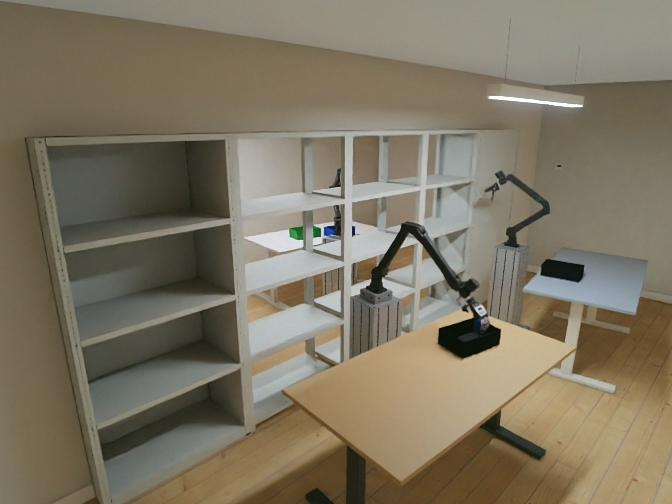

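Call:
move(
  arm3={"target": [1.352, 1.391, 0.773, 0.3860, -0.6480, 0.5633, -0.3356], "speed": 0.03},
  arm2={"target": [-1.300, 0.4430, 0.93, 0.3293, -0.6463, -0.6133, 0.3125], "speed": 0.08},
)

Call:
move(
  arm3={"joints": {"hand_speed": -0.9, "hand_thumb_bend": 0.6, "hand_index": 0.36, "hand_middle": 0.36, "hand_ring": 0.4, "hand_little": 0.4}},
  arm2={"target": [-1.270, 0.4500, 1.02, 0.3293, -0.6463, -0.6133, 0.3125], "speed": 0.1},
  cameras=["arm3_cam_wrist", "arm2_cam_wrist"],
)

Scene clock: 1858.87 s.
Joint torques (N m): arm1=[-2.43 0.21 13.56 1.52 0.02 0.11] | arm2=[-1.79 -19.02 6.72 1.26 0 -0.08] | arm3=[0.44 -14.45 4.56 2.03 0.05 0.02] | arm4=[-0.5 0.32 9.09 2.4 0.03 0.15]
Motor temperatures (°C): arm1=[27 30 65 26 29 27] | arm2=[28 36 45 29 31 28] | arm3=[29 32 38 30 27 26] | arm4=[28 29 48 30 29 26]
Heat: arm1: hottest joint3_rad 65 °C; arm2: hottest joint3_rad 45 °C; arm3: hottest joint3_rad 38 °C; arm4: hottest joint3_rad 48 °C.
move: arm2 off_target; arm3 done
Joint velocities: within noise
arm1, arm4: as last shown
arm2.joint_positions: joint1_rad=+1.985 joint2_rad=+1.918 joint3_rad=+1.225 joint4_rad=+0.034 joint5_rad=+0.238 joint6_rad=+0.184 hand_little=+0.200 hand_ring=+0.236 hand_middle=+0.264 hand_index=+0.264 hand_thumb_turn=-1.000 hand_thumb_bend=+0.542 hand_force_limit=+0.300 hand_speed=-0.920
arm2.joint_status: not commanded
arm2.hand_stopped_by: target,force,force,force,force,target
arm2.little_load_n: 0.0
arm2.ring_load_n: 4.0
arm2.middle_load_n: 3.0
arm2.index_load_n: 3.5
arm2.thumb_bend_load_n: 10.0
arm2.thumb_turn_load_n: 1.0
arm2.hand: x=-1.2991 y=+0.4357 z=+0.9185 quat_wxyz=(-0.324, +0.647, +0.616, -0.310)
arm2.hand_target: x=-1.3001 y=+0.4428 z=+0.9298 quat_wxyz=(-0.329, +0.646, +0.613, -0.313)
arm2.hand_status: off_target (0.014 m and 0.7 deg from the pose sent, 0.083 m and 0.9 deg at the start)
arm3.joint_positions: joint1_rad=-1.700 joint2_rad=+2.194 joint3_rad=+0.939 joint4_rad=+0.762 joint5_rad=-0.044 joint6_rad=-0.015 hand_little=+0.200 hand_ring=+0.200 hand_middle=+0.208 hand_index=+0.189 hand_thumb_turn=-1.000 hand_thumb_bend=+0.472 hand_force_limit=+0.300 hand_speed=-0.920
arm3.joint_status: not commanded
arm3.hand_stopped_by: target,target,force,force,force,target
arm3.little_load_n: 0.0
arm3.ring_load_n: 1.0
arm3.middle_load_n: 4.0
arm3.index_load_n: 5.0
arm3.thumb_bend_load_n: 9.5
arm3.thumb_turn_load_n: 0.0
arm3.hand: x=+1.3499 y=+1.3859 z=+0.7751 quat_wxyz=(-0.384, +0.650, -0.561, +0.339)
arm3.hand_target: x=+1.3519 y=+1.3909 z=+0.7731 quat_wxyz=(-0.386, +0.648, -0.564, +0.336)
arm3.hand_status: done (0.006 m and 0.5 deg from the pose sent, 0.006 m and 0.5 deg at the start)
pictures: none

Scene clock: 1860.47 s.
Joint torques (N m): arm1=[-2.61 1.03 13.55 1.52 0.03 0.1] | arm2=[-2.02 -17.08 7.92 1.16 0.05 -0.06] | arm3=[0.32 -14.33 4.53 2.06 0.04 0.01] | arm4=[0.15 -0.32 9.14 2.48 0.09 0.11]
Motor temperatures (°C): arm1=[27 30 66 26 29 27] | arm2=[28 36 45 29 31 28] | arm3=[29 32 38 30 27 26] | arm4=[28 29 48 30 29 26]
Heat: arm1: hottest joint3_rad 66 °C; arm2: hottest joint3_rad 45 °C; arm3: hottest joint3_rad 38 °C; arm4: hottest joint3_rad 48 °C.
move: arm2 off_target; arm3 done
Joint velocities: within noise
arm1, arm4: as last shown
arm2.joint_positions: joint1_rad=+1.985 joint2_rad=+1.714 joint3_rad=+1.210 joint4_rad=-0.154 joint5_rad=+0.238 joint6_rad=+0.184 hand_little=+0.200 hand_ring=+0.236 hand_middle=+0.264 hand_index=+0.264 hand_thumb_turn=-1.000 hand_thumb_bend=+0.542 hand_force_limit=+0.300 hand_speed=-0.920
arm2.joint_status: not commanded
arm2.hand_stopped_by: target,force,force,force,force,target
arm2.little_load_n: 0.5
arm2.ring_load_n: 4.0
arm2.middle_load_n: 2.5
arm2.index_load_n: 3.5
arm2.thumb_bend_load_n: 10.0
arm2.thumb_turn_load_n: 1.0
arm2.hand: x=-1.2698 y=+0.4432 z=+1.0106 quat_wxyz=(-0.324, +0.647, +0.616, -0.311)
arm2.hand_target: x=-1.2701 y=+0.4498 z=+1.0200 quat_wxyz=(-0.329, +0.646, +0.613, -0.313)
arm2.hand_status: off_target (0.012 m and 0.7 deg from the pose sent, 0.107 m and 0.7 deg at the start)
arm3.joint_positions: joint1_rad=-1.700 joint2_rad=+2.194 joint3_rad=+0.939 joint4_rad=+0.762 joint5_rad=-0.044 joint6_rad=-0.015 hand_little=+0.400 hand_ring=+0.400 hand_middle=+0.360 hand_index=+0.360 hand_thumb_turn=-1.000 hand_thumb_bend=+0.600 hand_force_limit=+0.300 hand_speed=-0.900
arm3.joint_status: all done
arm3.hand_stopped_by: target,target,target,target,target,target
arm3.little_load_n: 0.0
arm3.ring_load_n: 0.0
arm3.middle_load_n: 0.0
arm3.index_load_n: 0.0
arm3.thumb_bend_load_n: 0.0
arm3.thumb_turn_load_n: 0.0
arm3.hand: x=+1.3499 y=+1.3862 z=+0.7751 quat_wxyz=(-0.384, +0.650, -0.561, +0.339)
arm3.hand_target: x=+1.3519 y=+1.3911 z=+0.7730 quat_wxyz=(-0.386, +0.648, -0.564, +0.336)
arm3.hand_status: not commanded
pictures: arm2_cam_wrist, arm3_cam_wrist
arm2_cam_wrist: T_world_to_cam=[[0.55208, 0.23348, -0.80043, 1.41099], [0.5348, -0.83566, 0.12512, 0.92036], [-0.63968, -0.49715, -0.58622, 0.10994]] pos_world=[-1.20087, 0.49433, 1.0787]
arm3_cam_wrist: T_world_to_cam=[[-0.46138, -0.32963, -0.8237, 1.7122], [-0.65569, 0.75212, 0.06628, -0.20947], [0.59767, 0.57067, -0.56314, -1.05214]] pos_world=[1.28145, 1.32236, 0.83171]

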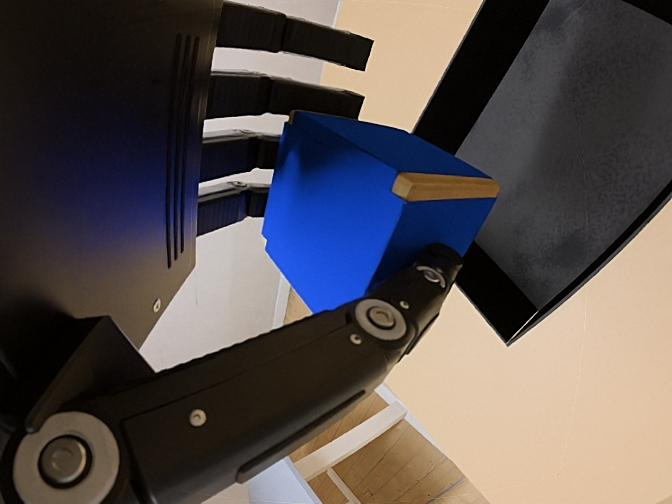

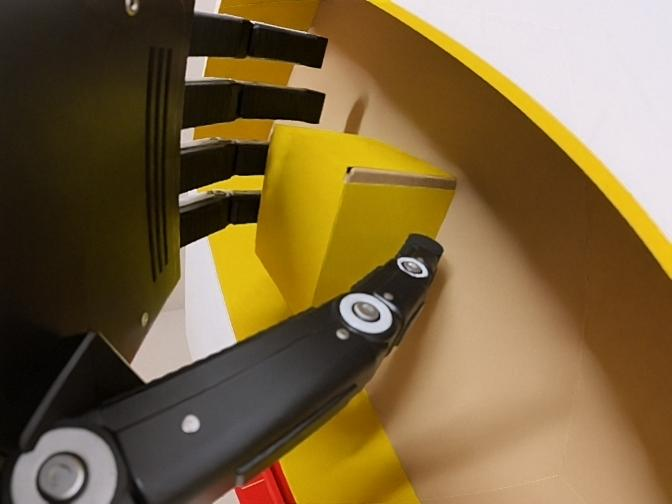

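Call:
move(
  arm3={"joints": {"hand_speed": -0.7, "hand_thumb_bend": 1.0, "hand_index": 0.56, "hand_middle": 0.56, "hand_ring": 0.56, "hand_little": 0.56}},
  arm2={"target": [-1.050, 0.500, 1.16, 0.3293, -0.6463, -0.6133, 0.3125], "speed": 0.15},
  cameras=["arm3_cam_wrist"],
)

Call:
move(
  arm3={"target": [1.352, 1.391, 0.84, 0.3860, -0.6480, 0.5633, -0.3356], "speed": 0.06},
  arm2={"joints": {"joint1_rad": 2.0, "joint2_rad": 0.65, "joint3_rad": 1.3, "joint4_rad": -1.2, "joint5_rad": 0, "joint6_rad": 0}, "min_time_s": 4},
  cameras=["arm3_cam_wrist", "arm2_cam_wrist"],
)

Scene clock: 1867.33 s.
Joint torques (N m): arm1=[-2.26 0.26 13.48 1.57 0.01 0.07] | arm2=[-0.73 -5.42 8.95 1.24 0.18 -0.01] | arm3=[0.44 -14.39 4.59 2.07 0.04 0.02] | arm4=[-0.09 0.15 9.25 2.44 0.11 0.14]
Motor temperatures (°C): arm1=[27 30 66 26 29 27] | arm2=[28 36 45 29 31 28] | arm3=[29 32 38 30 27 26] | arm4=[28 29 48 30 29 26]
Heat: arm1: hottest joint3_rad 66 °C; arm2: hottest joint3_rad 45 °C; arm3: hottest joint3_rad 38 °C; arm4: hottest joint3_rad 48 °C.
move: arm2 done; arm3 done
Joint velocities: within noise
arm1, arm4: as last shown
arm2.joint_positions: joint1_rad=+1.985 joint2_rad=+0.980 joint3_rad=+0.917 joint4_rad=-0.580 joint5_rad=+0.246 joint6_rad=+0.184 hand_little=+0.200 hand_ring=+0.236 hand_middle=+0.264 hand_index=+0.264 hand_thumb_turn=-1.000 hand_thumb_bend=+0.542 hand_force_limit=+0.300 hand_speed=-0.920
arm2.joint_status: not commanded
arm2.hand_stopped_by: target,force,force,force,force,target
arm2.little_load_n: 0.0
arm2.ring_load_n: 4.0
arm2.middle_load_n: 2.5
arm2.index_load_n: 3.5
arm2.thumb_bend_load_n: 10.0
arm2.thumb_turn_load_n: 1.5
arm2.hand: x=-1.0518 y=+0.5010 z=+1.1615 quat_wxyz=(-0.330, +0.647, +0.612, -0.314)
arm2.hand_target: x=-1.0500 y=+0.4999 z=+1.1599 quat_wxyz=(-0.329, +0.646, +0.613, -0.313)
arm2.hand_status: done (0.003 m and 0.3 deg from the pose sent, 0.272 m and 0.7 deg at the start)
arm3.joint_positions: joint1_rad=-1.700 joint2_rad=+2.194 joint3_rad=+0.939 joint4_rad=+0.762 joint5_rad=-0.044 joint6_rad=-0.015 hand_little=+0.560 hand_ring=+0.560 hand_middle=+0.560 hand_index=+0.560 hand_thumb_turn=-1.000 hand_thumb_bend=+1.000 hand_force_limit=+0.300 hand_speed=-0.700
arm3.joint_status: all done
arm3.hand_stopped_by: target,target,target,target,target,target
arm3.little_load_n: -0.5
arm3.ring_load_n: 0.0
arm3.middle_load_n: 0.0
arm3.index_load_n: 0.0
arm3.thumb_bend_load_n: 0.0
arm3.thumb_turn_load_n: 0.0
arm3.hand: x=+1.3499 y=+1.3861 z=+0.7751 quat_wxyz=(-0.384, +0.650, -0.561, +0.339)
arm3.hand_target: x=+1.3519 y=+1.3911 z=+0.7730 quat_wxyz=(-0.386, +0.648, -0.564, +0.336)
arm3.hand_status: not commanded
arm4.little_load_n: -0.5
arm3_cam_wrist: T_world_to_cam=[[-0.46146, -0.32965, -0.82364, 1.71228], [-0.65545, 0.75234, 0.06611, -0.20991], [0.59786, 0.57037, -0.56324, -1.05191]] pos_world=[1.28145, 1.32236, 0.83171]

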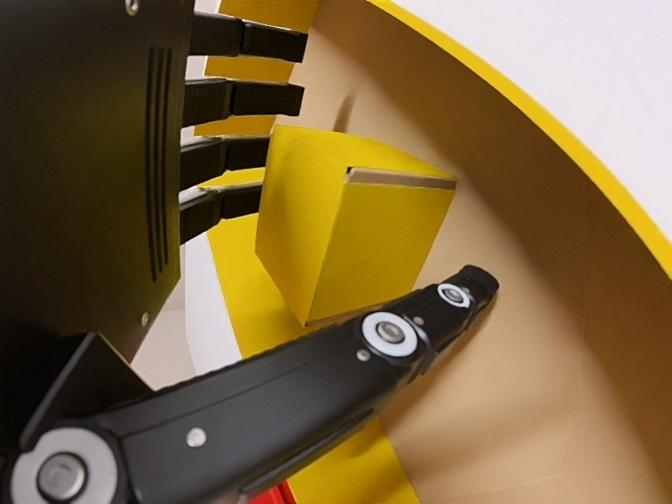

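Scene clock: 1871.73 s.
Joint torques (N m): arm1=[-2.37 0.85 13.67 1.66 -0.03 0.11] | arm2=[-0.32 -0.15 12.72 1.33 -0.12 -0.09] | arm3=[0.26 -15.44 4.51 1.84 -0.04 0.01] | arm4=[0.79 -0.38 9.03 2.4 0.09 0.1]
Motor temperatures (°C): arm1=[27 30 66 26 29 27] | arm2=[28 36 47 29 31 28] | arm3=[29 32 37 30 27 26] | arm4=[28 29 48 30 29 26]
Heat: arm1: hottest joint3_rad 66 °C; arm2: hottest joint3_rad 47 °C; arm3: hottest joint3_rad 37 °C; arm4: hottest joint3_rad 48 °C.
move: arm2 done; arm3 done
Joint velocities: within noise
arm1, arm4: as last shown
arm2.joint_positions: joint1_rad=+1.989 joint2_rad=+0.654 joint3_rad=+1.247 joint4_rad=-1.196 joint5_rad=+0.002 joint6_rad=+0.008 hand_little=+0.200 hand_ring=+0.236 hand_middle=+0.264 hand_index=+0.264 hand_thumb_turn=-1.000 hand_thumb_bend=+0.542 hand_force_limit=+0.300 hand_speed=-0.920
arm2.joint_status: all done
arm2.hand_stopped_by: target,force,force,force,force,target
arm2.little_load_n: 0.0
arm2.ring_load_n: 4.0
arm2.middle_load_n: 3.0
arm2.index_load_n: 3.0
arm2.thumb_bend_load_n: 10.0
arm2.thumb_turn_load_n: 1.5
arm2.hand: x=-0.8797 y=+0.5047 z=+1.3365 quat_wxyz=(-0.283, +0.544, +0.699, -0.368)
arm2.hand_target: x=-0.8753 y=+0.5032 z=+1.3631 quat_wxyz=(-0.296, +0.530, +0.694, -0.387)
arm2.hand_status: not commanded
arm3.joint_positions: joint1_rad=-1.700 joint2_rad=+2.035 joint3_rad=+0.920 joint4_rad=+0.621 joint5_rad=-0.044 joint6_rad=-0.015 hand_little=+0.560 hand_ring=+0.560 hand_middle=+0.560 hand_index=+0.560 hand_thumb_turn=-1.000 hand_thumb_bend=+1.000 hand_force_limit=+0.300 hand_speed=-0.700
arm3.joint_status: not commanded
arm3.hand_stopped_by: target,target,target,target,target,target
arm3.little_load_n: 0.0
arm3.ring_load_n: 0.0
arm3.middle_load_n: 0.0
arm3.index_load_n: 0.0
arm3.thumb_bend_load_n: 0.0
arm3.thumb_turn_load_n: 0.0
arm3.hand: x=+1.3530 y=+1.3874 z=+0.8353 quat_wxyz=(-0.384, +0.650, -0.562, +0.339)
arm3.hand_target: x=+1.3520 y=+1.3911 z=+0.8399 quat_wxyz=(-0.386, +0.648, -0.564, +0.336)
arm3.hand_status: done (0.006 m and 0.5 deg from the pose sent, 0.065 m and 0.6 deg at the start)
arm4.little_load_n: 0.0
pictures: arm2_cam_wrist, arm3_cam_wrist
arm2_cam_wrist: T_world_to_cam=[[0.43323, 0.37602, -0.8191, 1.29052], [0.76046, -0.64029, 0.10829, 0.84471], [-0.48374, -0.66981, -0.56334, 0.77484]] pos_world=[-0.82664, 0.57459, 1.40209]
arm3_cam_wrist: T_world_to_cam=[[-0.4627, -0.32977, -0.8229, 1.76495], [-0.65533, 0.75237, 0.06697, -0.21375], [0.59703, 0.57026, -0.56423, -1.01851]] pos_world=[1.28465, 1.32366, 0.89201]

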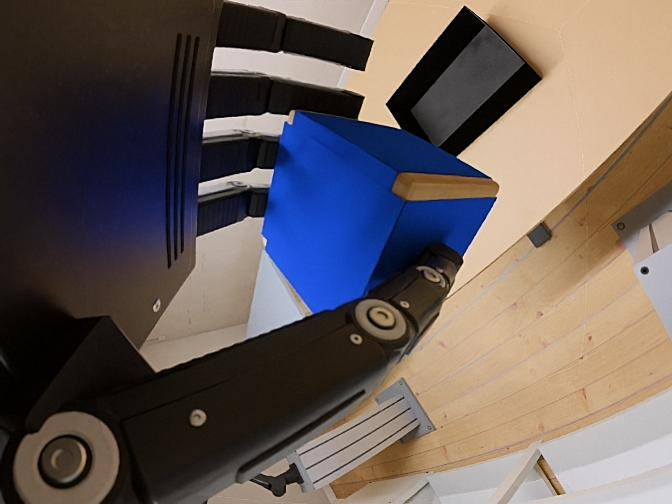

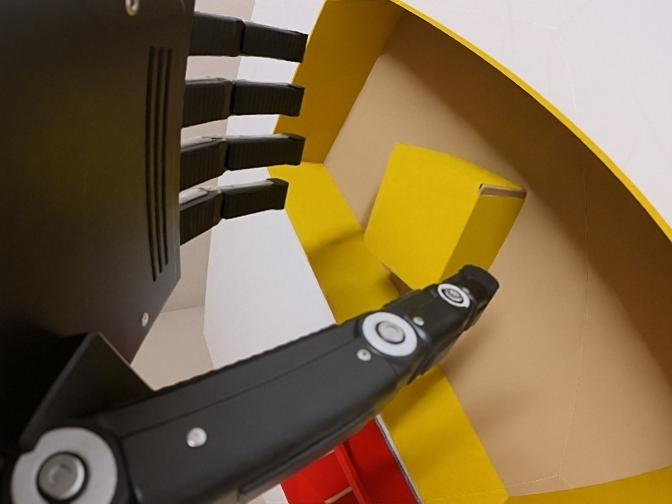

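Call:
move(
  arm3={"target": [1.345, 1.390, 0.93, 0.3860, -0.6480, 0.5633, -0.3356], "speed": 0.08},
  arm2={"joints": {"joint1_rad": -2.05}, "min_time_s": 7},
)

Call:
move(
  arm3={"joints": {"joint1_rad": -1.70, "joint2_rad": 0.65, "joint3_rad": 1.3, "joint4_rad": -1.2, "joint5_rad": 0, "joint6_rad": 0}, "min_time_s": 5},
  cameras=["arm2_cam_wrist", "cam_room_a1", "cam_room_a2"],
)

Scene clock: 1882.77 s.
Joint torques (N m): arm1=[-2.78 0.21 13.48 1.63 -0.02 0.12] | arm2=[-1.49 0.21 12.7 1.31 -0.1 -0.07] | arm3=[-0.15 -13.86 6.39 1.87 -0.15 -0.01] | arm4=[-0.91 0.09 9.1 2.65 0.02 0.06]
Motor temperatures (°C): arm1=[27 30 66 26 29 27] | arm2=[28 35 50 29 31 28] | arm3=[29 33 37 29 27 26] | arm4=[28 29 48 30 29 26]
Heat: arm1: hottest joint3_rad 66 °C; arm2: hottest joint3_rad 50 °C; arm3: hottest joint3_rad 37 °C; arm4: hottest joint3_rad 48 °C.
move: arm2 done; arm3 done
Joint velocities: within noise
arm1: as last shown
arm1.little_load_n: -0.5
arm2.joint_positions: joint1_rad=-2.045 joint2_rad=+0.654 joint3_rad=+1.247 joint4_rad=-1.196 joint5_rad=+0.001 joint6_rad=+0.007 hand_little=+0.200 hand_ring=+0.236 hand_middle=+0.264 hand_index=+0.264 hand_thumb_turn=-1.000 hand_thumb_bend=+0.542 hand_force_limit=+0.300 hand_speed=-0.920
arm2.joint_status: all done
arm2.hand_stopped_by: target,force,force,force,force,target
arm2.little_load_n: 0.0
arm2.ring_load_n: 4.0
arm2.middle_load_n: 3.0
arm2.index_load_n: 3.0
arm2.thumb_bend_load_n: 10.0
arm2.thumb_turn_load_n: 1.0
arm2.hand: x=-0.3972 y=+0.4683 z=+1.3379 quat_wxyz=(-0.212, +0.395, -0.791, +0.415)
arm2.hand_target: x=-0.4010 y=+0.4689 z=+1.3644 quat_wxyz=(-0.220, +0.390, -0.780, +0.437)
arm2.hand_status: not commanded
arm3.joint_positions: joint1_rad=-1.700 joint2_rad=+1.798 joint3_rad=+0.904 joint4_rad=+0.399 joint5_rad=-0.044 joint6_rad=-0.015 hand_little=+0.560 hand_ring=+0.560 hand_middle=+0.560 hand_index=+0.560 hand_thumb_turn=-1.000 hand_thumb_bend=+1.000 hand_force_limit=+0.300 hand_speed=-0.700
arm3.joint_status: not commanded
arm3.hand_stopped_by: target,target,target,target,target,target
arm3.little_load_n: 0.0
arm3.ring_load_n: 0.0
arm3.middle_load_n: 0.0
arm3.index_load_n: 0.0
arm3.thumb_bend_load_n: 0.0
arm3.thumb_turn_load_n: 0.0
arm3.hand: x=+1.3453 y=+1.3883 z=+0.9258 quat_wxyz=(-0.384, +0.650, -0.562, +0.338)
arm3.hand_target: x=+1.3449 y=+1.3901 z=+0.9300 quat_wxyz=(-0.386, +0.648, -0.564, +0.336)
arm3.hand_status: done (0.004 m and 0.5 deg from the pose sent, 0.095 m and 0.5 deg at the start)
arm4.joint_positions: joint1_rad=-2.289 joint2_rad=+0.702 joint3_rad=+1.322 joint4_rad=-1.216 joint5_rad=+0.000 joint6_rad=-0.010 hand_little=+0.560 hand_ring=+0.560 hand_middle=+0.560 hand_index=+0.560 hand_thumb_turn=-1.000 hand_thumb_bend=+1.000 hand_force_limit=-0.300 hand_speed=-0.300
arm4.joint_status: not commanded
arm4.hand_stopped_by: target,target,target,target,target,target
arm4.little_load_n: 0.0
arm4.ring_load_n: 0.0
arm4.middle_load_n: 0.0
arm4.index_load_n: 0.0
arm4.thumb_bend_load_n: 0.0
arm4.thumb_turn_load_n: 0.0
arm4.hand: x=+0.4478 y=-0.2520 z=+1.3240 quat_wxyz=(+0.408, -0.773, -0.431, +0.224)
arm4.hand_target: x=+0.4469 y=-0.2483 z=+1.3320 quat_wxyz=(+0.418, -0.772, -0.420, +0.229)
arm4.hand_status: not commanded
pictures: none

Scene clock: 1888.17 s.
Joint torques (N m): arm1=[-2.61 1.2 13.48 1.58 0 0.09] | arm2=[-1.73 0.26 12.63 1.33 -0.1 -0.07] | arm3=[-0.09 0.85 11.08 1.81 0.06 0.04] | arm4=[0.32 -0.09 9.31 2.48 0.09 0.13]
Motor temperatures (°C): arm1=[27 30 66 26 29 27] | arm2=[28 35 52 29 31 28] | arm3=[29 33 38 29 27 26] | arm4=[28 29 48 30 29 26]
Heat: arm1: hottest joint3_rad 66 °C; arm2: hottest joint3_rad 52 °C; arm3: hottest joint3_rad 38 °C; arm4: hottest joint3_rad 48 °C.
move: arm3 done
Joint velocities: within noise
arm1.joint_positions: joint1_rad=+2.017 joint2_rad=+0.657 joint3_rad=+1.275 joint4_rad=-1.192 joint5_rad=+0.002 joint6_rad=-0.009 hand_little=+0.560 hand_ring=+0.560 hand_middle=+0.560 hand_index=+0.560 hand_thumb_turn=-1.000 hand_thumb_bend=+1.000 hand_force_limit=+0.300 hand_speed=-0.700
arm1.joint_status: not commanded
arm1.hand_stopped_by: target,target,target,target,target,target
arm1.little_load_n: 0.0
arm1.ring_load_n: 0.0
arm1.middle_load_n: 0.0
arm1.index_load_n: 0.0
arm1.thumb_bend_load_n: 0.0
arm1.thumb_turn_load_n: 0.0
arm1.hand: x=-0.4830 y=-1.1256 z=+1.3023 quat_wxyz=(-0.409, +0.753, -0.452, +0.250)
arm1.hand_target: x=-0.4863 y=-1.1314 z=+1.3301 quat_wxyz=(-0.428, +0.736, -0.454, +0.263)
arm1.hand_status: not commanded
arm2, arm4: as last shown
arm3.joint_positions: joint1_rad=-1.700 joint2_rad=+0.647 joint3_rad=+1.266 joint4_rad=-1.191 joint5_rad=-0.003 joint6_rad=-0.015 hand_little=+0.560 hand_ring=+0.560 hand_middle=+0.560 hand_index=+0.560 hand_thumb_turn=-1.000 hand_thumb_bend=+1.000 hand_force_limit=+0.300 hand_speed=-0.700
arm3.joint_status: all done
arm3.hand_stopped_by: target,target,target,target,target,target
arm3.little_load_n: 0.0
arm3.ring_load_n: 0.0
arm3.middle_load_n: 0.0
arm3.index_load_n: 0.0
arm3.thumb_bend_load_n: 0.0
arm3.thumb_turn_load_n: 0.0
arm3.hand: x=+0.9936 y=+1.3543 z=+1.3591 quat_wxyz=(-0.347, +0.657, -0.582, +0.329)
arm3.hand_target: x=+0.9922 y=+1.3547 z=+1.3739 quat_wxyz=(-0.356, +0.649, -0.584, +0.334)
arm3.hand_status: not commanded
arm4.ring_load_n: -0.5
arm2_cam_wrist: T_world_to_cam=[[-0.56057, 0.09938, -0.82212, 0.83512], [0.01888, 0.99405, 0.1073, -0.6043], [0.82789, 0.04463, -0.55911, 1.16542]] pos_world=[-0.48528, 0.4657, 1.40301]

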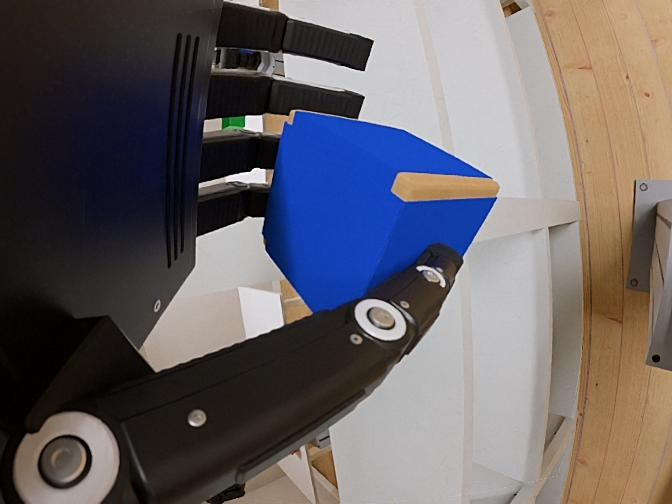

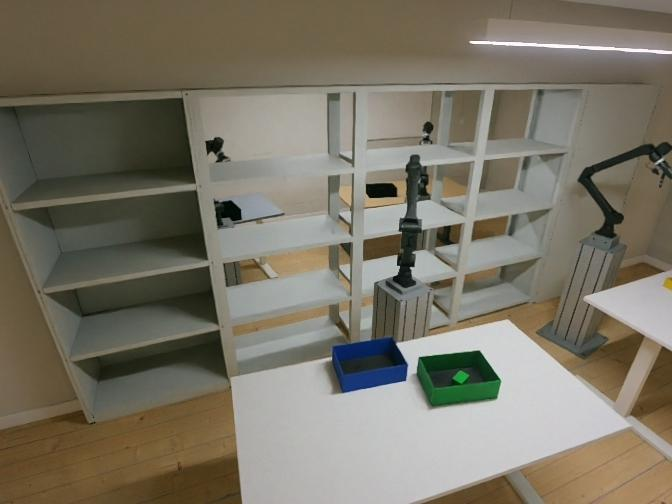

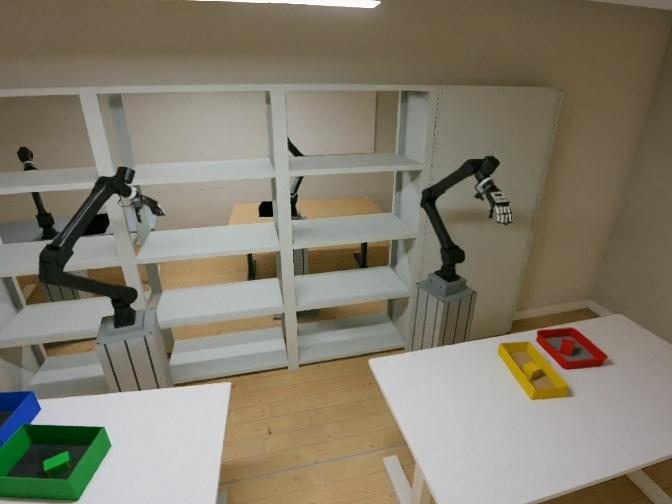

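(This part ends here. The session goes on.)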